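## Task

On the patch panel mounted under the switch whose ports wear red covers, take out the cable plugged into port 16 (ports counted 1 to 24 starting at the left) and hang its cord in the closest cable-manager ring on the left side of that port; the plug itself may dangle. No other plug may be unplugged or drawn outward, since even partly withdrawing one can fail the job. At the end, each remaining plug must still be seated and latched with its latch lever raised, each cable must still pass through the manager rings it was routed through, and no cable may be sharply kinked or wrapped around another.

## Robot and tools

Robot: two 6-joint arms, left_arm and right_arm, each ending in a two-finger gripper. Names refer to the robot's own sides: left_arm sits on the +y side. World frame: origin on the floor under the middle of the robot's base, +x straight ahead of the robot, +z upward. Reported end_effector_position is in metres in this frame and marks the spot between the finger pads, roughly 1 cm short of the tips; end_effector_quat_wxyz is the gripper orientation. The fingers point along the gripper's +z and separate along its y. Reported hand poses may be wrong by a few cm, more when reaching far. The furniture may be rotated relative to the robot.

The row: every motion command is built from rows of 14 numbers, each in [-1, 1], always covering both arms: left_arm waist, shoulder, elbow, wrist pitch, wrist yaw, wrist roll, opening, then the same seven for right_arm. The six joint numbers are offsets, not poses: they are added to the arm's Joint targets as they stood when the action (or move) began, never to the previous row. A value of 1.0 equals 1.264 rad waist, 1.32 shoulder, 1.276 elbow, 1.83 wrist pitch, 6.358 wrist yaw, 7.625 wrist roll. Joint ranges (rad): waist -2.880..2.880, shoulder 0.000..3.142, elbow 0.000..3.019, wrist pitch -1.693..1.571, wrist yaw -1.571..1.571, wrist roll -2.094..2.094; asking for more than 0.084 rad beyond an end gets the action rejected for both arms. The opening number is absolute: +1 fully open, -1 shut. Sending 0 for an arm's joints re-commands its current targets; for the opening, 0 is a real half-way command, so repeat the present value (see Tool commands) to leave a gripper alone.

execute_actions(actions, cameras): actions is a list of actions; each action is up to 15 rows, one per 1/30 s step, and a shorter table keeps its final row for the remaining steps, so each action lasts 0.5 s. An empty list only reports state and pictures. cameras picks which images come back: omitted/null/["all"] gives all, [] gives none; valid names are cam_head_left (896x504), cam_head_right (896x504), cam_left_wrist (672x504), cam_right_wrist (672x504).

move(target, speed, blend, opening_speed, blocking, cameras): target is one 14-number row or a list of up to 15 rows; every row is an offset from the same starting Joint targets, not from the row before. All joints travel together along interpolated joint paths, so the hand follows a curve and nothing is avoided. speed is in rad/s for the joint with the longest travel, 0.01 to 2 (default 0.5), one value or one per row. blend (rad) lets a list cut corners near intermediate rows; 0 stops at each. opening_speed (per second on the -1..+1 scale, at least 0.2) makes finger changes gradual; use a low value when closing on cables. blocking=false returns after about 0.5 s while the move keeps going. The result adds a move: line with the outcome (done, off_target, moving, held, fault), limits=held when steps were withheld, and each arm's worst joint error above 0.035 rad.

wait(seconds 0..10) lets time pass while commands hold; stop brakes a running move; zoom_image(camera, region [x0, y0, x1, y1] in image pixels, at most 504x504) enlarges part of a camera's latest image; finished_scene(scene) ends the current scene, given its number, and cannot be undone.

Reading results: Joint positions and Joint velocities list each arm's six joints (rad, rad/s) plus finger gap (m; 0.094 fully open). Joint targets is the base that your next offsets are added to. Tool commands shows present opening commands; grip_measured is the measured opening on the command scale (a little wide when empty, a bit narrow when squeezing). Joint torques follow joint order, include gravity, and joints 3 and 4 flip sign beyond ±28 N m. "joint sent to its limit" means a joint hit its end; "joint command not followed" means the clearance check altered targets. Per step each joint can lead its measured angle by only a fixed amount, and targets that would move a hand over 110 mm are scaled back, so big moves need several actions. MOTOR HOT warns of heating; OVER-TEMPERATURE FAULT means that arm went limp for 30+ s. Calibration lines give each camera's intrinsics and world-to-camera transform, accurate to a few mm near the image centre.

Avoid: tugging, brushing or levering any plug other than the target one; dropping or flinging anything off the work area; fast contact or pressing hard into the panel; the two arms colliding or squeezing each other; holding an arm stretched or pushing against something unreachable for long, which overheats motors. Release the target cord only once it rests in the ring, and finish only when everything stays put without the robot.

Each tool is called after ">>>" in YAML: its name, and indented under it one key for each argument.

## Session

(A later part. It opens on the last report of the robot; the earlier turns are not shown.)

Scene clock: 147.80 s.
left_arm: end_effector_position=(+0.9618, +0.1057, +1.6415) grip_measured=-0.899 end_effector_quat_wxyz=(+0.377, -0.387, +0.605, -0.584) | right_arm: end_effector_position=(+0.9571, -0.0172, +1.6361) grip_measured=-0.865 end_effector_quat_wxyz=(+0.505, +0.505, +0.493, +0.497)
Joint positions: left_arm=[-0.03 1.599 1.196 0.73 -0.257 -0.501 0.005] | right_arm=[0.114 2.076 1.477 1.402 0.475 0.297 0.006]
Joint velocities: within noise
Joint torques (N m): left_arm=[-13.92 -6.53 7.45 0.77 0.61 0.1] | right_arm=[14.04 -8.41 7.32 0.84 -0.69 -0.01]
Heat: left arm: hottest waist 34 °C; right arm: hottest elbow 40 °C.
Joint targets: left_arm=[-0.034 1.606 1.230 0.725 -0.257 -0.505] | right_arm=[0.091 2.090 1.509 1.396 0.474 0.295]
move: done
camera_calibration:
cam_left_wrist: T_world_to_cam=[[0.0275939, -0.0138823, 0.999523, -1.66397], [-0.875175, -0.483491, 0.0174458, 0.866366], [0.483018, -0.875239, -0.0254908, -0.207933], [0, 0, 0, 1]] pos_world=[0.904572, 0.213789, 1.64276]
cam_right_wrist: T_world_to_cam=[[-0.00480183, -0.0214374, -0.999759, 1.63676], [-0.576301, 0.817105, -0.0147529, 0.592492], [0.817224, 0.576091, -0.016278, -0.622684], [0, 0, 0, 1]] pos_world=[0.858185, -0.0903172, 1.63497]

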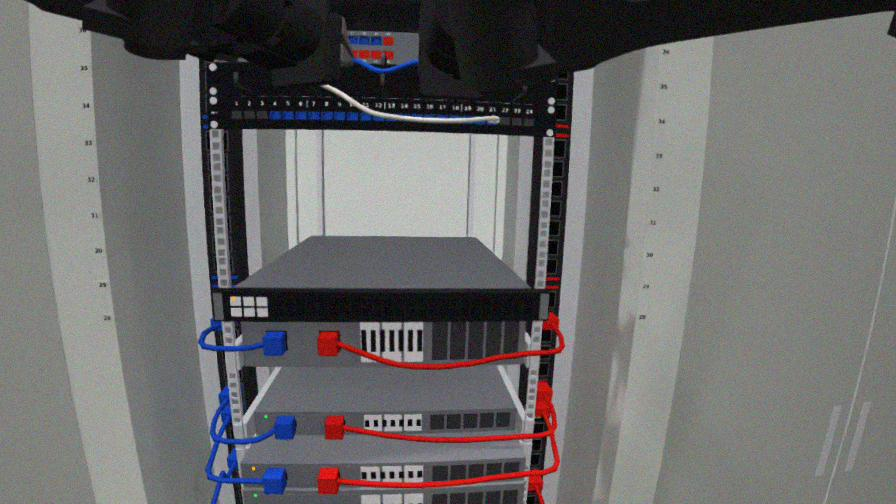

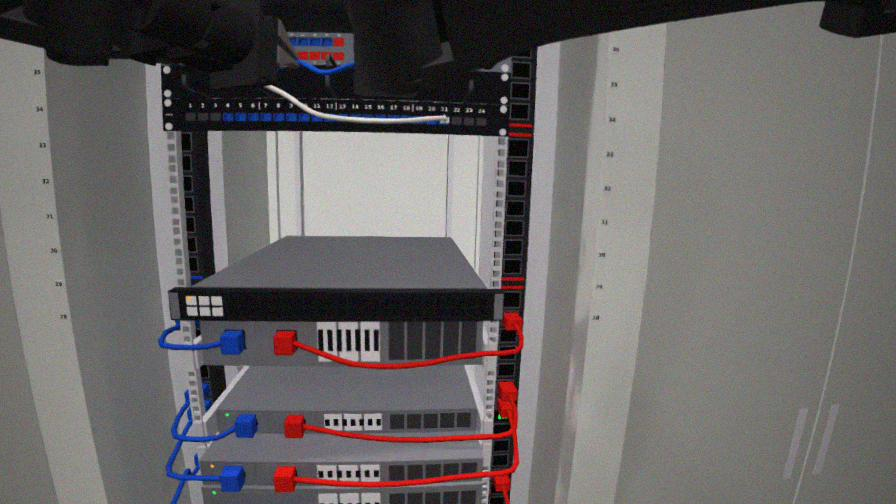

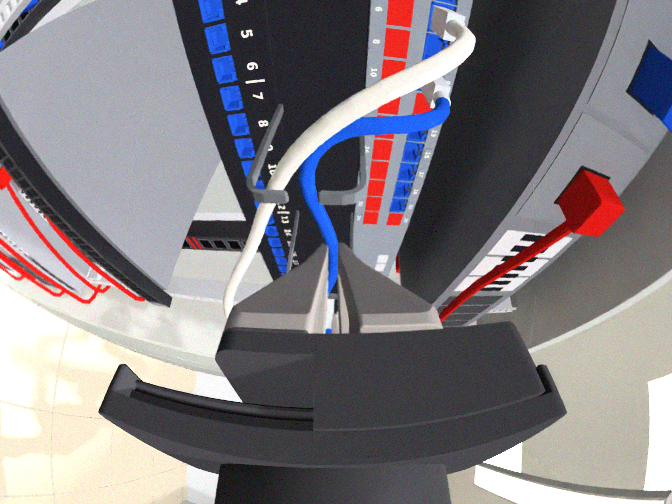

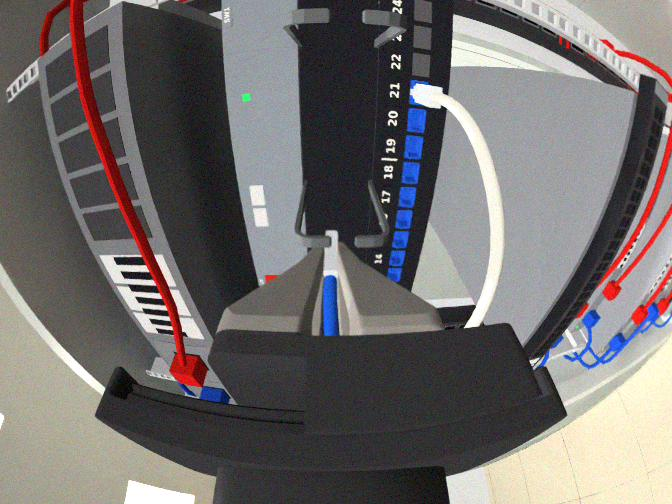

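>>> move:
  target: [0.0072,0.0103,0.0344,-0.0166,0,0,-0.95,-0.0071,0.017,0.0478,-0.021,0,0,-0.95]
  speed: 0.12

>>> zoom_image:
  camera: "cam_head_left"
  region: [360, 40, 410, 90]

>>> zoom_image:
  camera: "cam_head_right"
  region: [300, 40, 360, 90]

>>> zoom_image:
  camera: "cam_left_wrist"
  region: [270, 110, 430, 290]

Scene clock: 149.53 s.
left_arm: end_effector_position=(+0.9752, +0.1069, +1.6477) grip_measured=-0.899 end_effector_quat_wxyz=(+0.378, -0.390, +0.604, -0.583) | right_arm: end_effector_position=(+0.9709, -0.0122, +1.6406) grip_measured=-0.865 end_effector_quat_wxyz=(+0.506, +0.506, +0.492, +0.496)
Joint positions: left_arm=[-0.03 1.61 1.24 0.701 -0.26 -0.501 0.005] | right_arm=[0.113 2.096 1.535 1.368 0.475 0.297 0.006]
Joint velocities: within noise
Joint torques (N m): left_arm=[-13.33 -6.71 7.41 0.73 0.79 0.1] | right_arm=[13.92 -8 7.69 0.64 -0.71 -0.03]
Heat: left arm: hottest waist 34 °C; right arm: hottest elbow 40 °C.
Joint targets: left_arm=[-0.024 1.620 1.274 0.695 -0.257 -0.505] | right_arm=[0.082 2.112 1.570 1.358 0.474 0.295]
move: done
camera_calibration:
cam_left_wrist: T_world_to_cam=[[0.0283176, -0.0127236, 0.999518, -1.67133], [-0.872229, -0.488748, 0.0184897, 0.874592], [0.488277, -0.872332, -0.0249381, -0.219521], [0, 0, 0, 1]] pos_world=[0.917359, 0.214694, 1.64888]
cam_right_wrist: T_world_to_cam=[[-0.00465582, -0.0204637, -0.99978, 1.64128], [-0.572733, 0.819621, -0.014109, 0.591866], [0.819729, 0.572541, -0.0155362, -0.640482], [0, 0, 0, 1]] pos_world=[0.871644, -0.084817, 1.63932]

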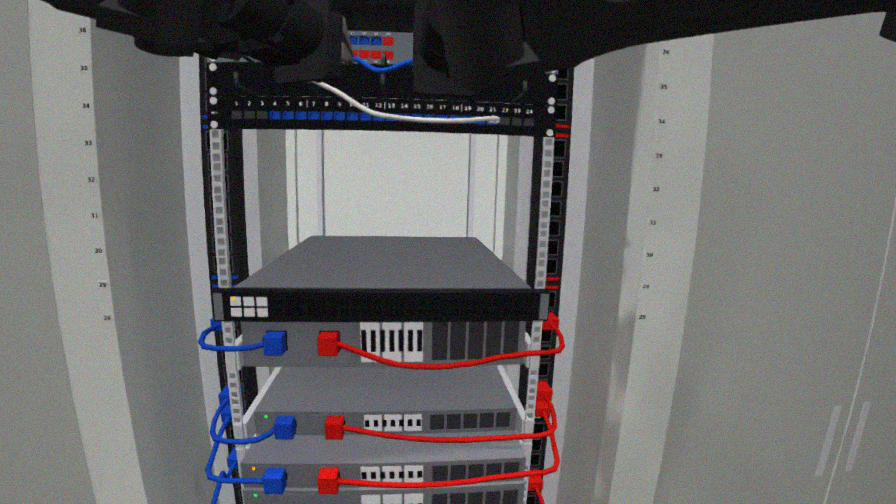

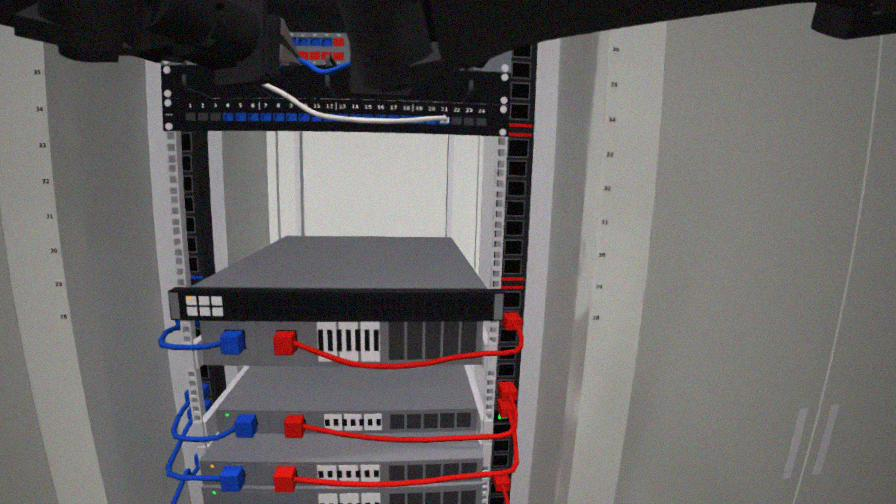

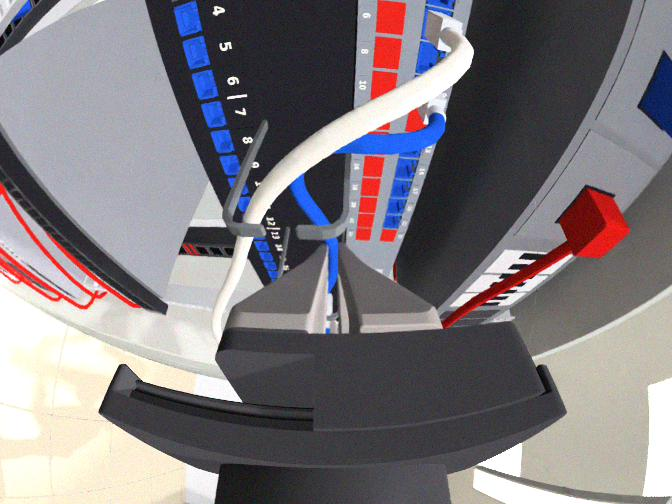

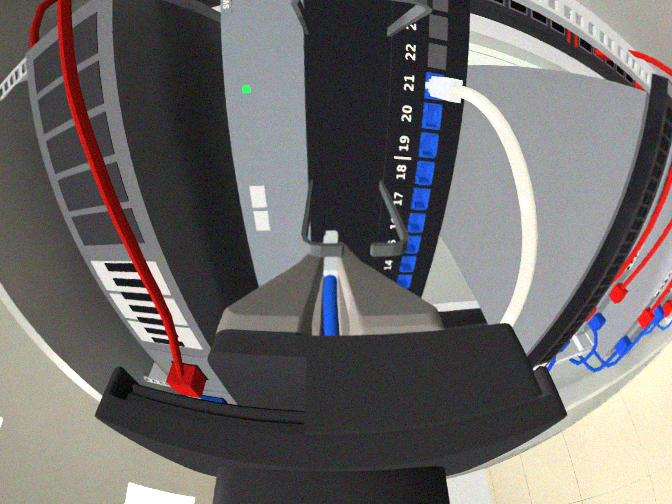

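Scaled by 10.080 from the camera's 896x504 image, which has a finer 1280x720 frame.

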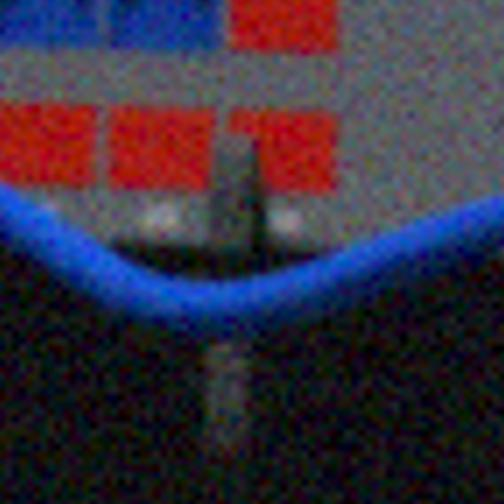

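Scaled by 8.400 from the camera's 896x504 image, which has a finer 1280x720 frame.

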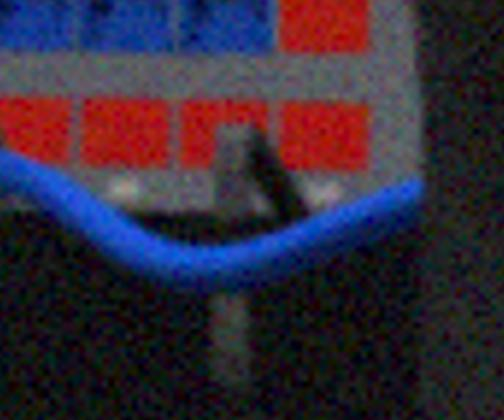

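Scaled by 2.800 from the camera's 672x504 image, which has a finer 960x720 frame.

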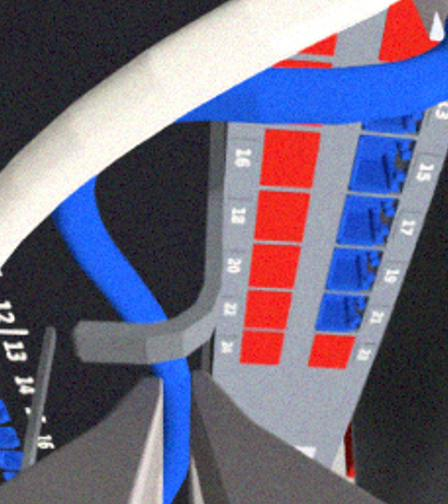

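>>> move:
  target: [0.004,0.0103,0.0344,-0.0166,-0.0094,0,-0.95,-0.0079,0.0077,0.0245,-0.0115,0,0,-0.95]
  speed: 0.12
  cameras: ["cam_left_wrist","cam_head_left","cam_head_right"]

>>> zoom_image:
  camera: "cam_head_left"
  region: [360, 40, 410, 90]

>>> zoom_image:
  camera: "cam_head_right"
  region: [300, 40, 360, 90]

Scene clock: 151.10 s.
left_arm: end_effector_position=(+0.9870, +0.1086, +1.6428) grip_measured=-0.899 end_effector_quat_wxyz=(+0.375, -0.406, +0.615, -0.563) | right_arm: end_effector_position=(+0.9789, -0.0091, +1.6382) grip_measured=-0.865 end_effector_quat_wxyz=(+0.506, +0.506, +0.495, +0.493)
Joint positions: left_arm=[-0.03 1.624 1.28 0.671 -0.317 -0.501 0.005] | right_arm=[0.106 2.108 1.565 1.346 0.475 0.297 0.006]
Joint velocities: within noise
Joint torques (N m): left_arm=[-13.27 -6.65 7.82 0.73 0.66 0.1] | right_arm=[13.39 -8.41 7.8 0.61 -0.71 -0.06]
Heat: left arm: hottest waist 34 °C; right arm: hottest elbow 40 °C.
Joint targets: left_arm=[-0.019 1.633 1.318 0.664 -0.316 -0.505] | right_arm=[0.072 2.122 1.601 1.337 0.474 0.295]
move: off_target (left_arm, right_arm); left_arm: the elbow is farthest, 0.038 rad from its target; right_arm: the elbow is farthest, 0.037 rad from its target
camera_calibration:
cam_left_wrist: T_world_to_cam=[[0.0758119, -0.0351334, 0.996503, -1.70627], [-0.859161, -0.509504, 0.0473998, 0.827634], [0.506057, -0.85975, -0.0688118, -0.170721], [0, 0, 0, 1]] pos_world=[0.926822, 0.214959, 1.64932]
Images, in order (width x height): cam_head_left 896x504, cam_head_right 896x504, cam_left_wrist 672x504.

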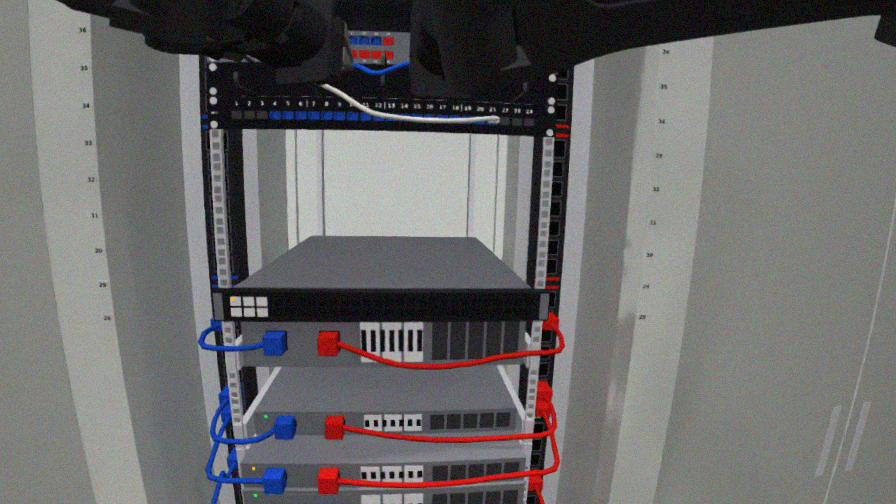

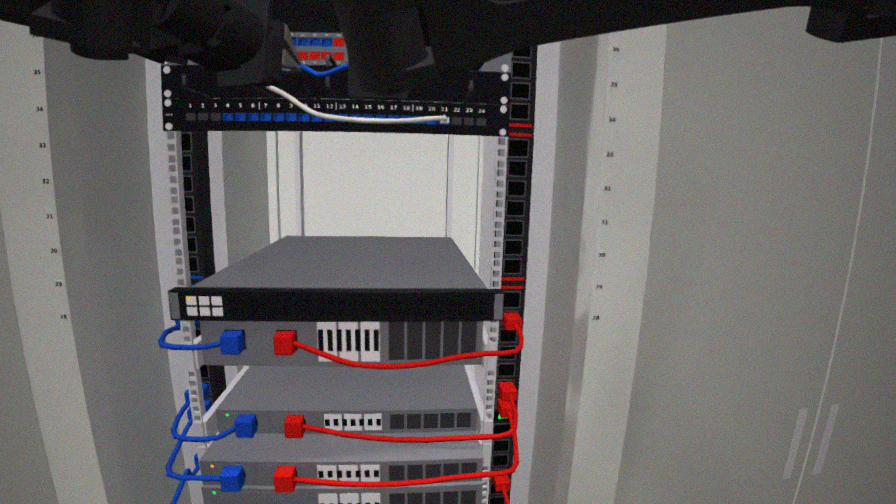

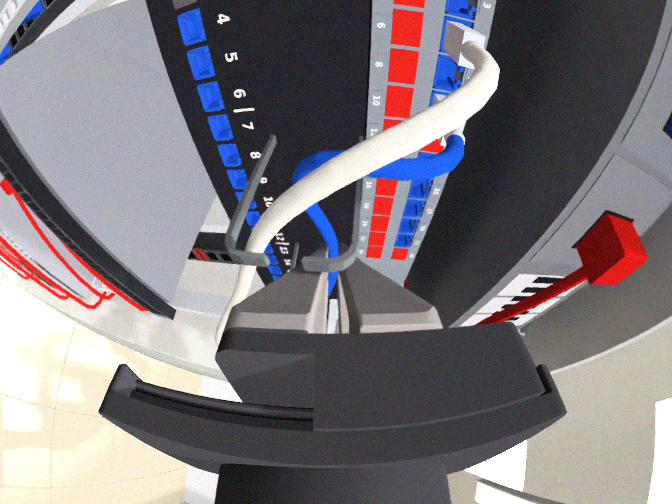

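Scaled by 10.080 from the camera's 896x504 image, which has a finer 1280x720 frame.

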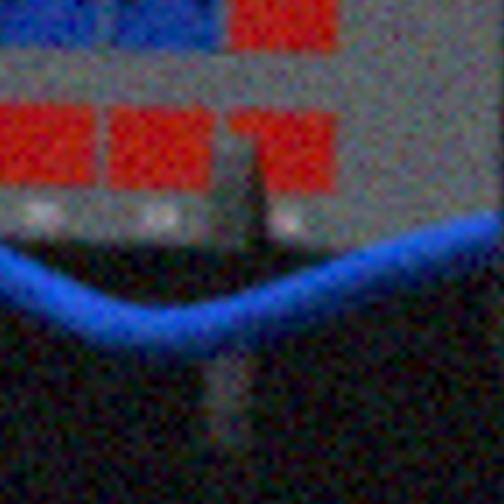

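Scaled by 8.400 from the camera's 896x504 image, which has a finer 1280x720 frame.

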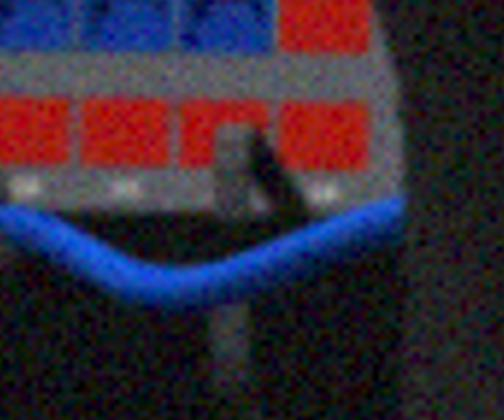

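>>> move:
  target: [0.0158,-0.0417,-0.0439,-0.0077,0,0,-0.95,0,0,0.0125,-0.0055,0,0,-0.95]
  speed: 0.12
  cameras: ["cam_left_wrist","cam_head_left","cam_head_right"]

>>> zoom_image:
  camera: "cam_head_left"
  region: [360, 40, 410, 90]

>>> zoom_image:
  camera: "cam_head_right"
  region: [300, 40, 360, 90]

Scene clock: 152.57 s.
left_arm: end_effector_position=(+0.9818, +0.1146, +1.6378) grip_measured=-0.899 end_effector_quat_wxyz=(+0.371, -0.403, +0.622, -0.559) | right_arm: end_effector_position=(+0.9829, -0.0079, +1.6388) grip_measured=-0.865 end_effector_quat_wxyz=(+0.506, +0.505, +0.496, +0.493)
Joint positions: left_arm=[-0.024 1.6 1.255 0.653 -0.318 -0.502 0.005] | right_arm=[0.105 2.112 1.579 1.332 0.475 0.297 0.006]
Joint velocities: within noise
Joint torques (N m): left_arm=[-11.87 -9.05 5.23 0.87 0.66 0.1] | right_arm=[13.8 -8.7 7.88 0.92 -0.72 -0.04]
Heat: left arm: hottest waist 34 °C; right arm: hottest elbow 40 °C.
Joint targets: left_arm=[0.000 1.578 1.262 0.650 -0.316 -0.505] | right_arm=[0.072 2.122 1.617 1.327 0.474 0.295]
move: off_target (right_arm); right_arm: the elbow is farthest, 0.038 rad from its target
camera_calibration:
cam_left_wrist: T_world_to_cam=[[0.0852666, -0.0468083, 0.995258, -1.70654], [-0.864693, -0.499747, 0.050577, 0.825628], [0.49501, -0.864906, -0.0830866, -0.128503], [0, 0, 0, 1]] pos_world=[0.923036, 0.221582, 1.64601]
Images, in order (width x height): cam_head_left 896x504, cam_head_right 896x504, cam_left_wrist 672x504.

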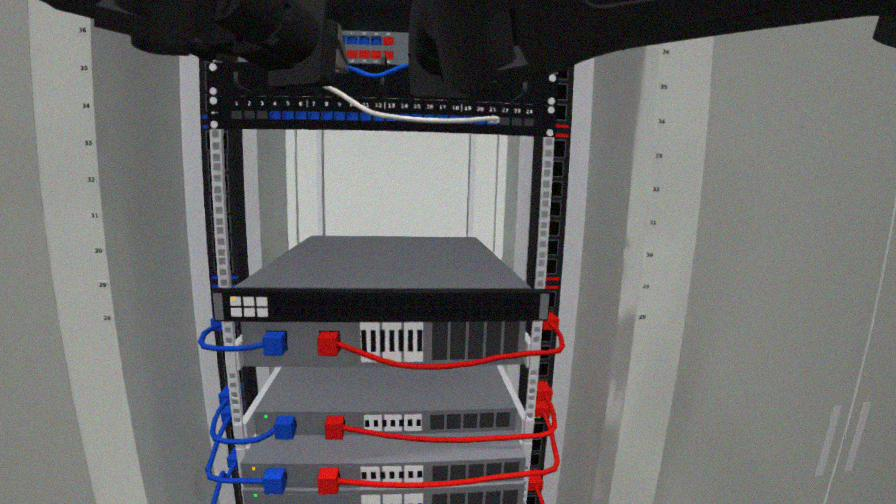

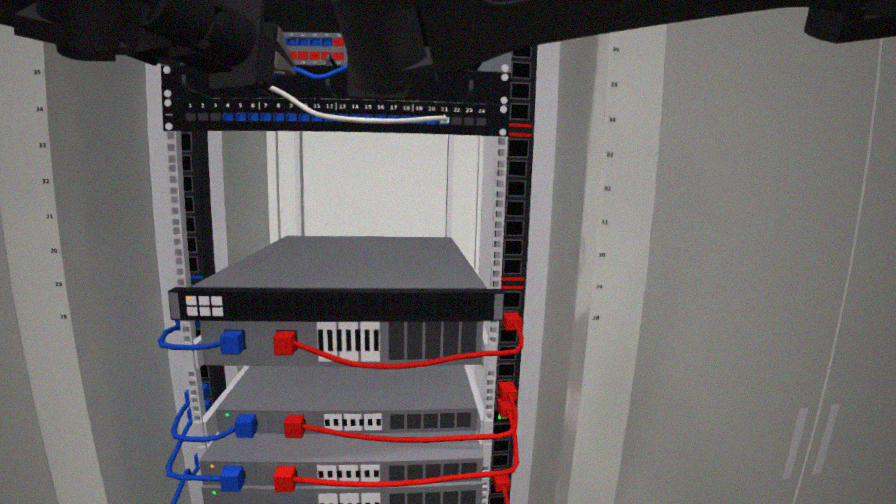

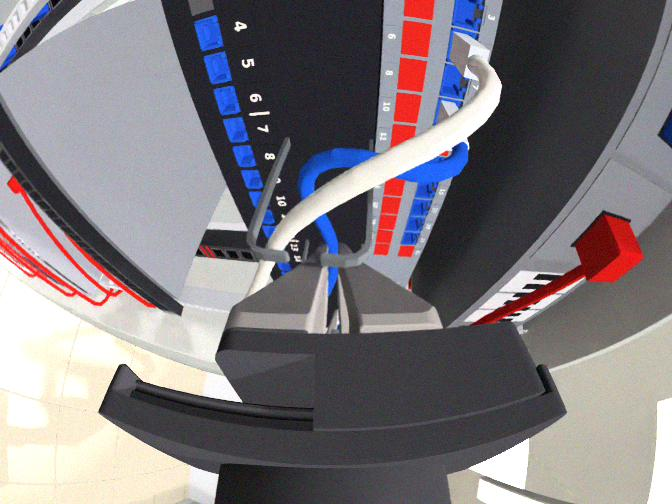

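Scaled by 10.080 from the camera's 896x504 image, which has a finer 1280x720 frame.

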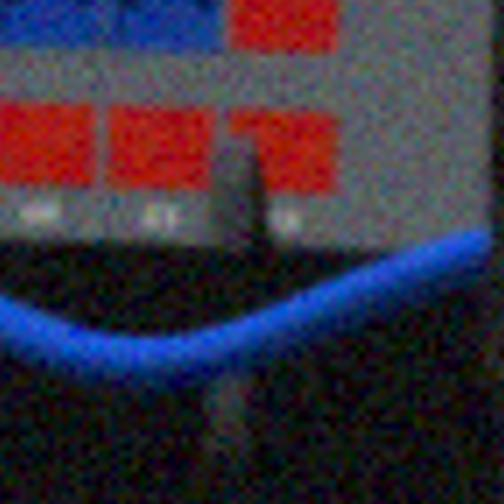

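Scaled by 8.400 from the camera's 896x504 image, which has a finer 1280x720 frame.

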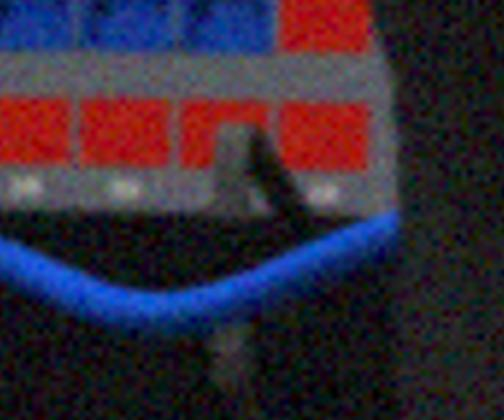

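>>> move:
  target: [0,0,0,0,0.0085,0,-0.95,0,0,0,0,-0.004,0,-0.95]
  speed: 0.12
  cameras: ["cam_left_wrist","cam_head_left","cam_head_right"]

>>> zoom_image:
  camera: "cam_head_left"
  region: [360, 40, 410, 90]

>>> zoom_image:
  camera: "cam_head_right"
  region: [300, 40, 360, 90]

Scene clock: 153.77 s.
left_arm: end_effector_position=(+0.9820, +0.1121, +1.6418) grip_measured=-0.899 end_effector_quat_wxyz=(+0.373, -0.389, +0.615, -0.575) | right_arm: end_effector_position=(+0.9839, -0.0074, +1.6399) grip_measured=-0.865 end_effector_quat_wxyz=(+0.510, +0.498, +0.493, +0.498)
Joint positions: left_arm=[-0.018 1.6 1.255 0.653 -0.268 -0.502 0.005] | right_arm=[0.101 2.112 1.579 1.332 0.452 0.297 0.006]
Joint velocities: within noise
Joint torques (N m): left_arm=[-12.34 -9.11 5.22 0.87 0.9 0.1] | right_arm=[14.21 -8.64 7.9 0.83 -0.78 -0.06]
Heat: left arm: hottest waist 34 °C; right arm: hottest elbow 40 °C.
Joint targets: left_arm=[0.000 1.578 1.262 0.650 -0.262 -0.505] | right_arm=[0.072 2.122 1.617 1.327 0.448 0.295]
move: off_target (right_arm); right_arm: the elbow is farthest, 0.038 rad from its target
camera_calibration:
cam_left_wrist: T_world_to_cam=[[0.0495256, -0.0325673, 0.998242, -1.68202], [-0.876411, -0.480762, 0.0277966, 0.871134], [0.479011, -0.876246, -0.0523524, -0.163899], [0, 0, 0, 1]] pos_world=[0.925284, 0.220413, 1.64627]
Images, in order (width x height): cam_head_left 896x504, cam_head_right 896x504, cam_left_wrist 672x504.

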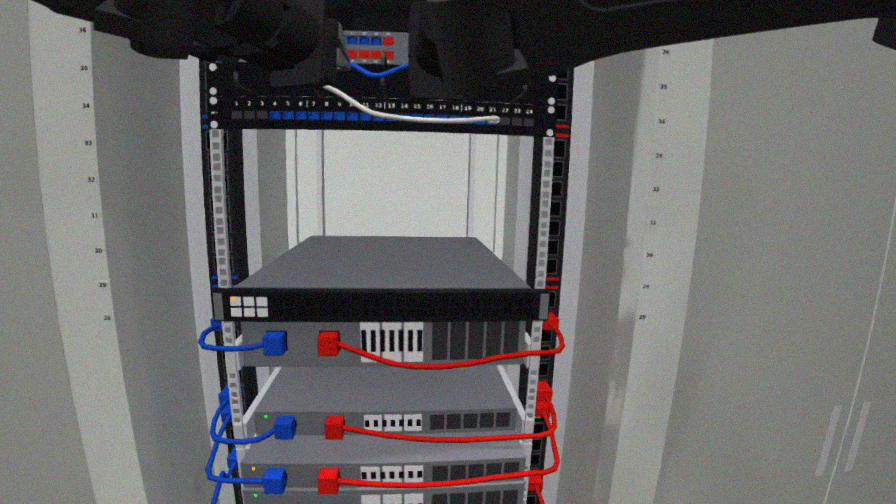

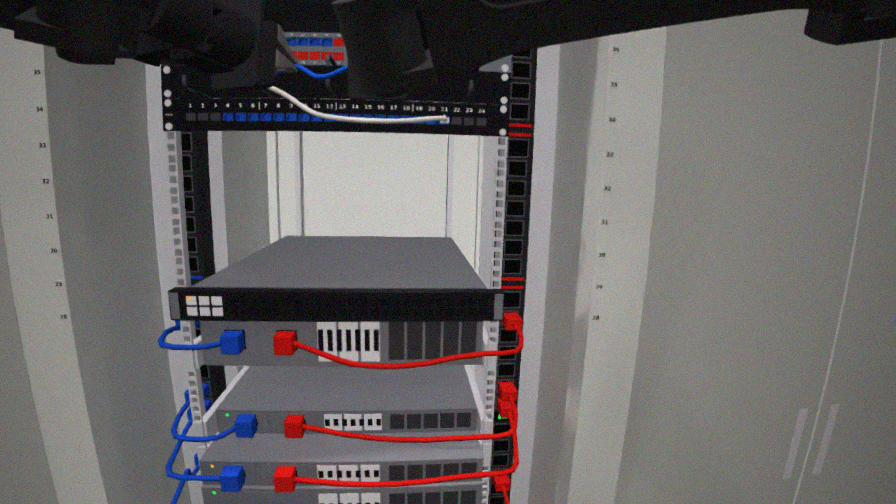

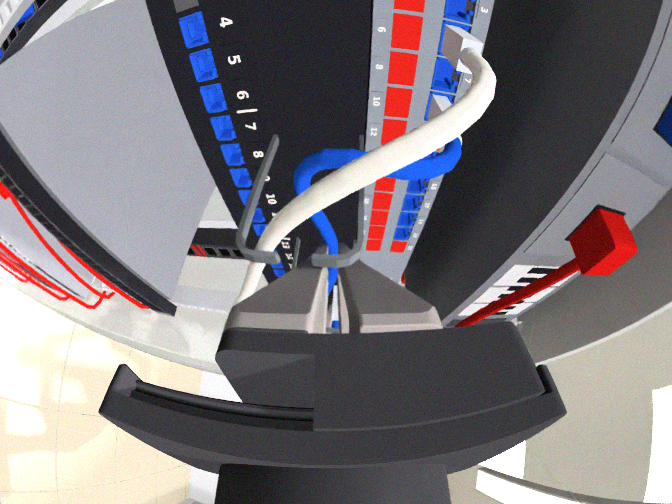

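Scaled by 10.080 from the camera's 896x504 image, which has a finer 1280x720 frame.

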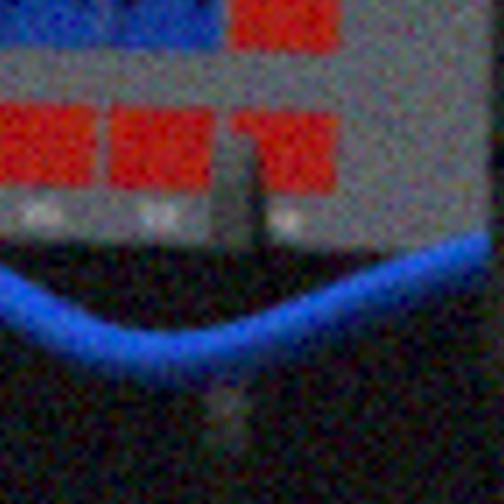

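Scaled by 8.400 from the camera's 896x504 image, which has a finer 1280x720 frame.

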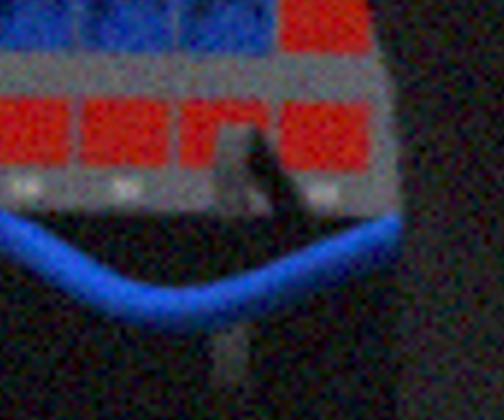

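>>> move:
  target: [-0.008,0,0,0,0.0085,0,-0.95,0.006,0,0,0,-0.006,0,-0.95]
  speed: 0.12
  cameras: ["cam_left_wrist","cam_head_left","cam_head_right"]

>>> zoom_image:
  camera: "cam_head_left"
  region: [360, 40, 410, 90]

>>> zoom_image:
  camera: "cam_head_right"
  region: [300, 40, 360, 90]

Scene clock: 154.87 s.
left_arm: end_effector_position=(+0.9811, +0.1103, +1.6507) grip_measured=-0.899 end_effector_quat_wxyz=(+0.375, -0.374, +0.606, -0.594) | right_arm: end_effector_position=(+0.9853, -0.0071, +1.6430) grip_measured=-0.865 end_effector_quat_wxyz=(+0.516, +0.489, +0.488, +0.506)
Joint positions: left_arm=[-0.018 1.597 1.255 0.653 -0.217 -0.502 0.005] | right_arm=[0.098 2.112 1.58 1.332 0.42 0.297 0.006]
Joint velocities: within noise
Joint torques (N m): left_arm=[-13.1 -8.82 5.23 0.88 1 0.1] | right_arm=[14.97 -9 7.83 0.83 -0.98 -0.01]
Heat: left arm: hottest waist 34 °C; right arm: hottest elbow 40 °C.
Joint targets: left_arm=[-0.010 1.578 1.262 0.650 -0.208 -0.505] | right_arm=[0.080 2.122 1.617 1.327 0.410 0.295]
move: off_target (right_arm); right_arm: the elbow is farthest, 0.037 rad from its target
camera_calibration:
cam_left_wrist: T_world_to_cam=[[0.00773522, -0.011775, 0.999901, -1.65494], [-0.887504, -0.460797, 0.0014393, 0.921372], [0.460734, -0.887427, -0.0140147, -0.208773], [0, 0, 0, 1]] pos_world=[0.926712, 0.219807, 1.65052]
Images, in order (width x height): cam_head_left 896x504, cam_head_right 896x504, cam_left_wrist 672x504.

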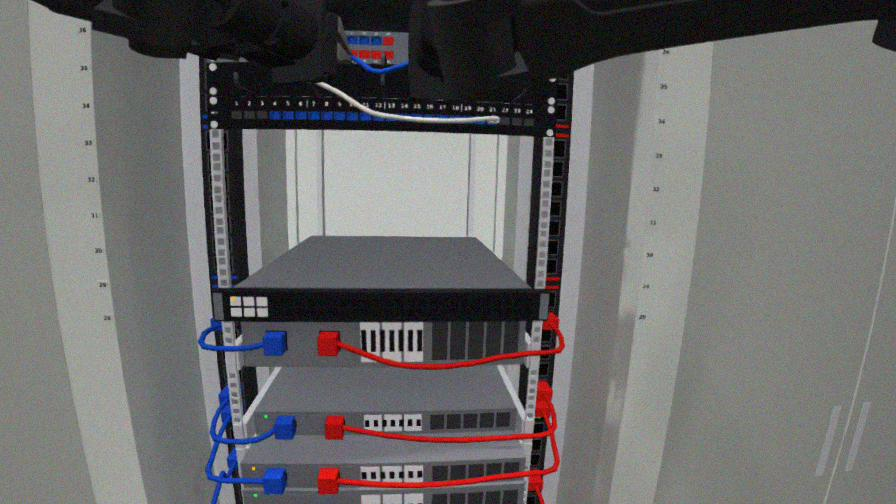

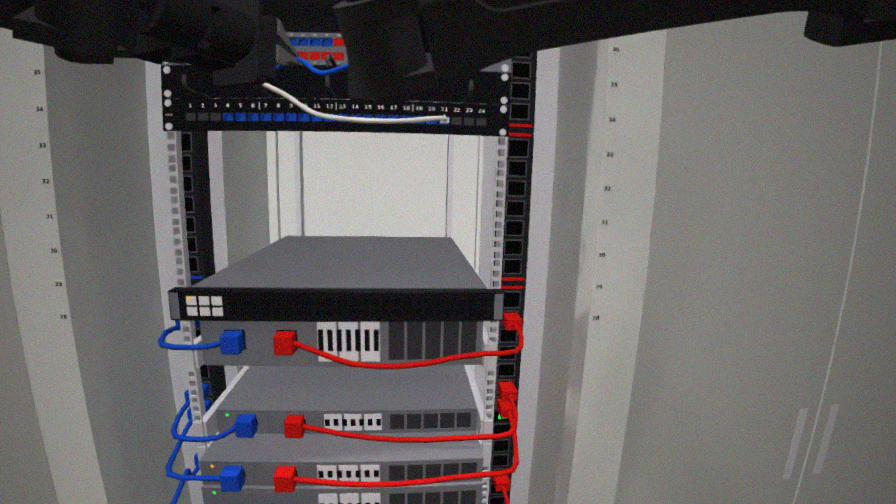

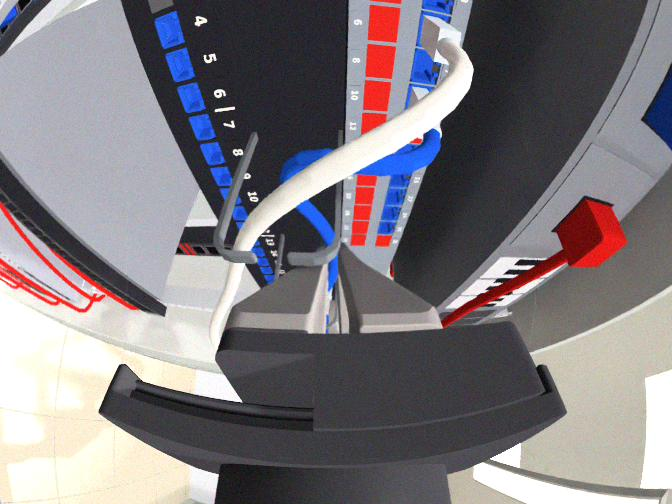

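Scaled by 10.080 from the camera's 896x504 image, which has a finer 1280x720 frame.

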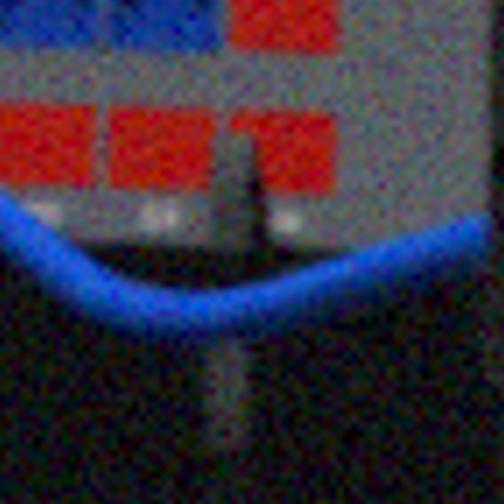

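Scaled by 8.400 from the camera's 896x504 image, which has a finer 1280x720 frame.

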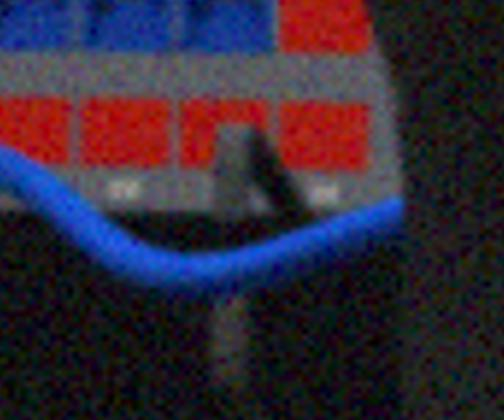

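>>> move:
  target: [0,0,0,0,0,0,-0.95,0,0,0,0,0,0,-0.45]
  opening_speed: 0.4

>>> zoom_image:
  camera: "cam_right_wrist"
  region: [230, 150, 430, 350]

>>> zoom_image:
  camera: "cam_head_left"
  region: [360, 40, 410, 90]

Scene clock: 157.17 s.
left_arm: end_effector_position=(+0.9796, +0.1086, +1.6500) grip_measured=-0.899 end_effector_quat_wxyz=(+0.373, -0.372, +0.607, -0.595) | right_arm: end_effector_position=(+0.9855, -0.0055, +1.6451) grip_measured=-0.452 end_effector_quat_wxyz=(+0.518, +0.484, +0.487, +0.510)
Joint positions: left_arm=[-0.018 1.597 1.253 0.65 -0.213 -0.502 0.005] | right_arm=[0.098 2.114 1.583 1.33 0.408 0.297 0.026]
Joint velocities: within noise
Joint torques (N m): left_arm=[-13.1 -8.82 5.44 0.99 0.84 0.11] | right_arm=[14.86 -9.17 7.64 0.88 -0.59 -0.04]
Heat: left arm: hottest waist 34 °C; right arm: hottest elbow 40 °C.
Joint targets: left_arm=[-0.010 1.578 1.262 0.650 -0.208 -0.505] | right_arm=[0.080 2.122 1.617 1.327 0.410 0.295]
move: done
camera_calibration:
cam_left_wrist: T_world_to_cam=[[0.00696641, -0.0118929, 0.999905, -1.65358], [-0.890594, -0.454798, 0.00079547, 0.922699], [0.454745, -0.890515, -0.01376, -0.203791], [0, 0, 0, 1]] pos_world=[0.925943, 0.218496, 1.64988]
cam_right_wrist: T_world_to_cam=[[0.0487141, -0.034534, -0.998216, 1.59072], [-0.586199, 0.80819, -0.0565671, 0.677879], [0.808701, 0.587909, 0.0191264, -0.702281], [0, 0, 0, 1]] pos_world=[0.887817, -0.0800437, 1.63966]

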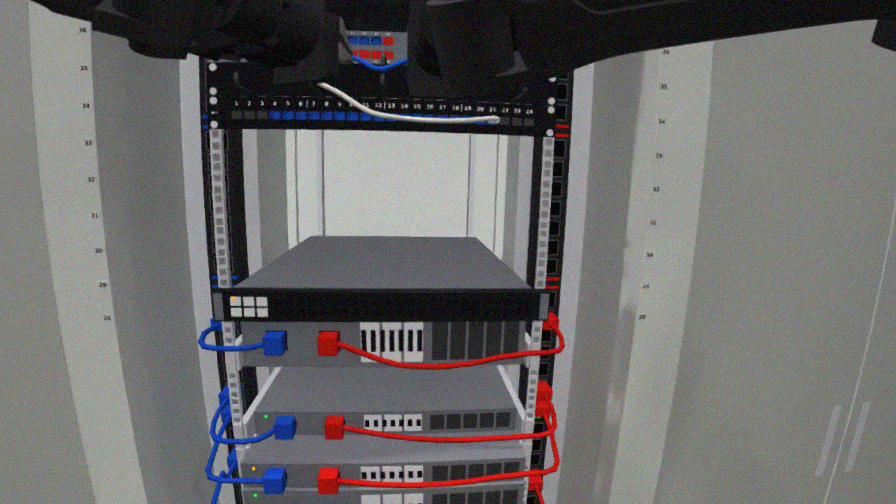

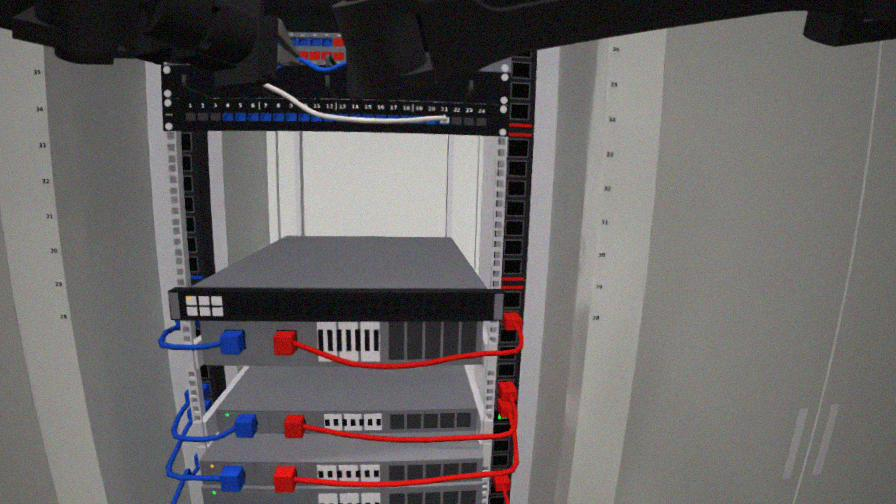

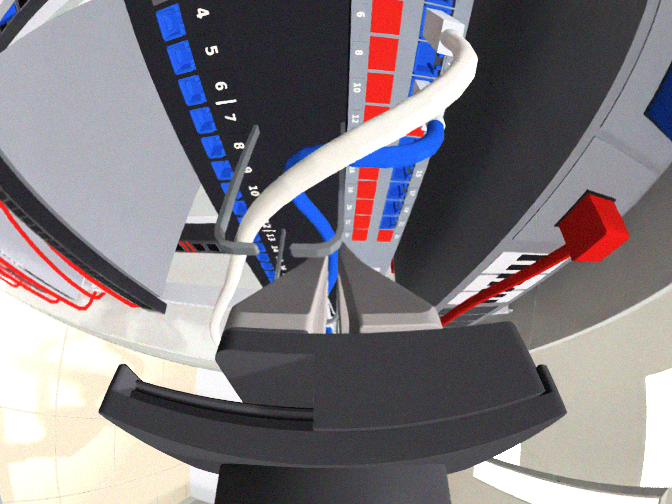

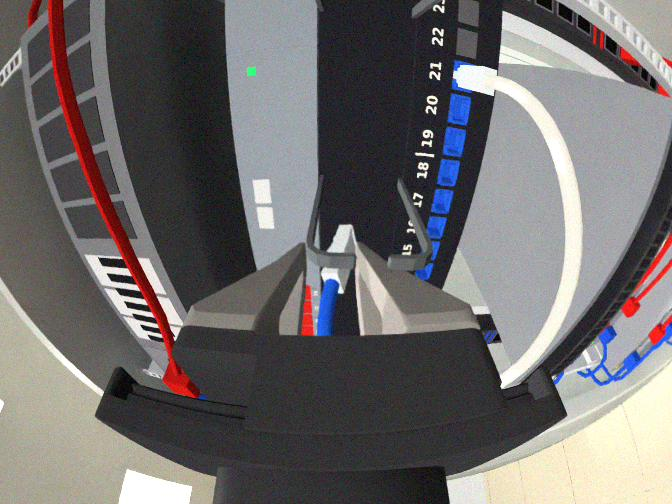

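Scaled by 2.520 from the camera's 672x504 image, which has a finer 960x720 frame.

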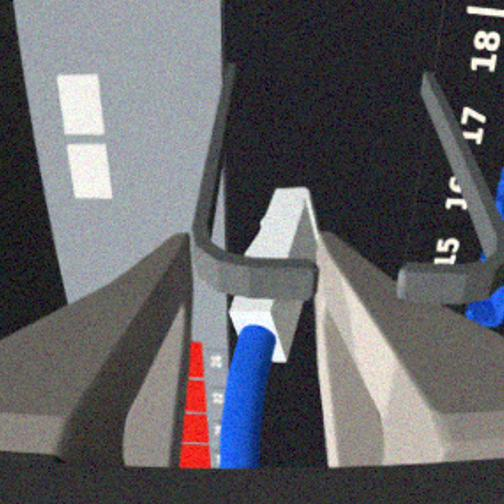

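Scaled by 10.080 from the camera's 896x504 image, which has a finer 1280x720 frame.

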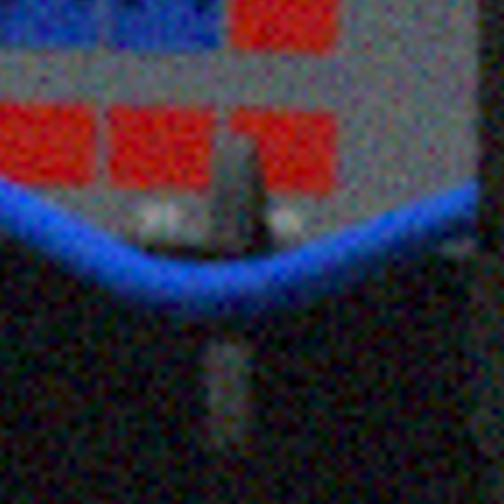

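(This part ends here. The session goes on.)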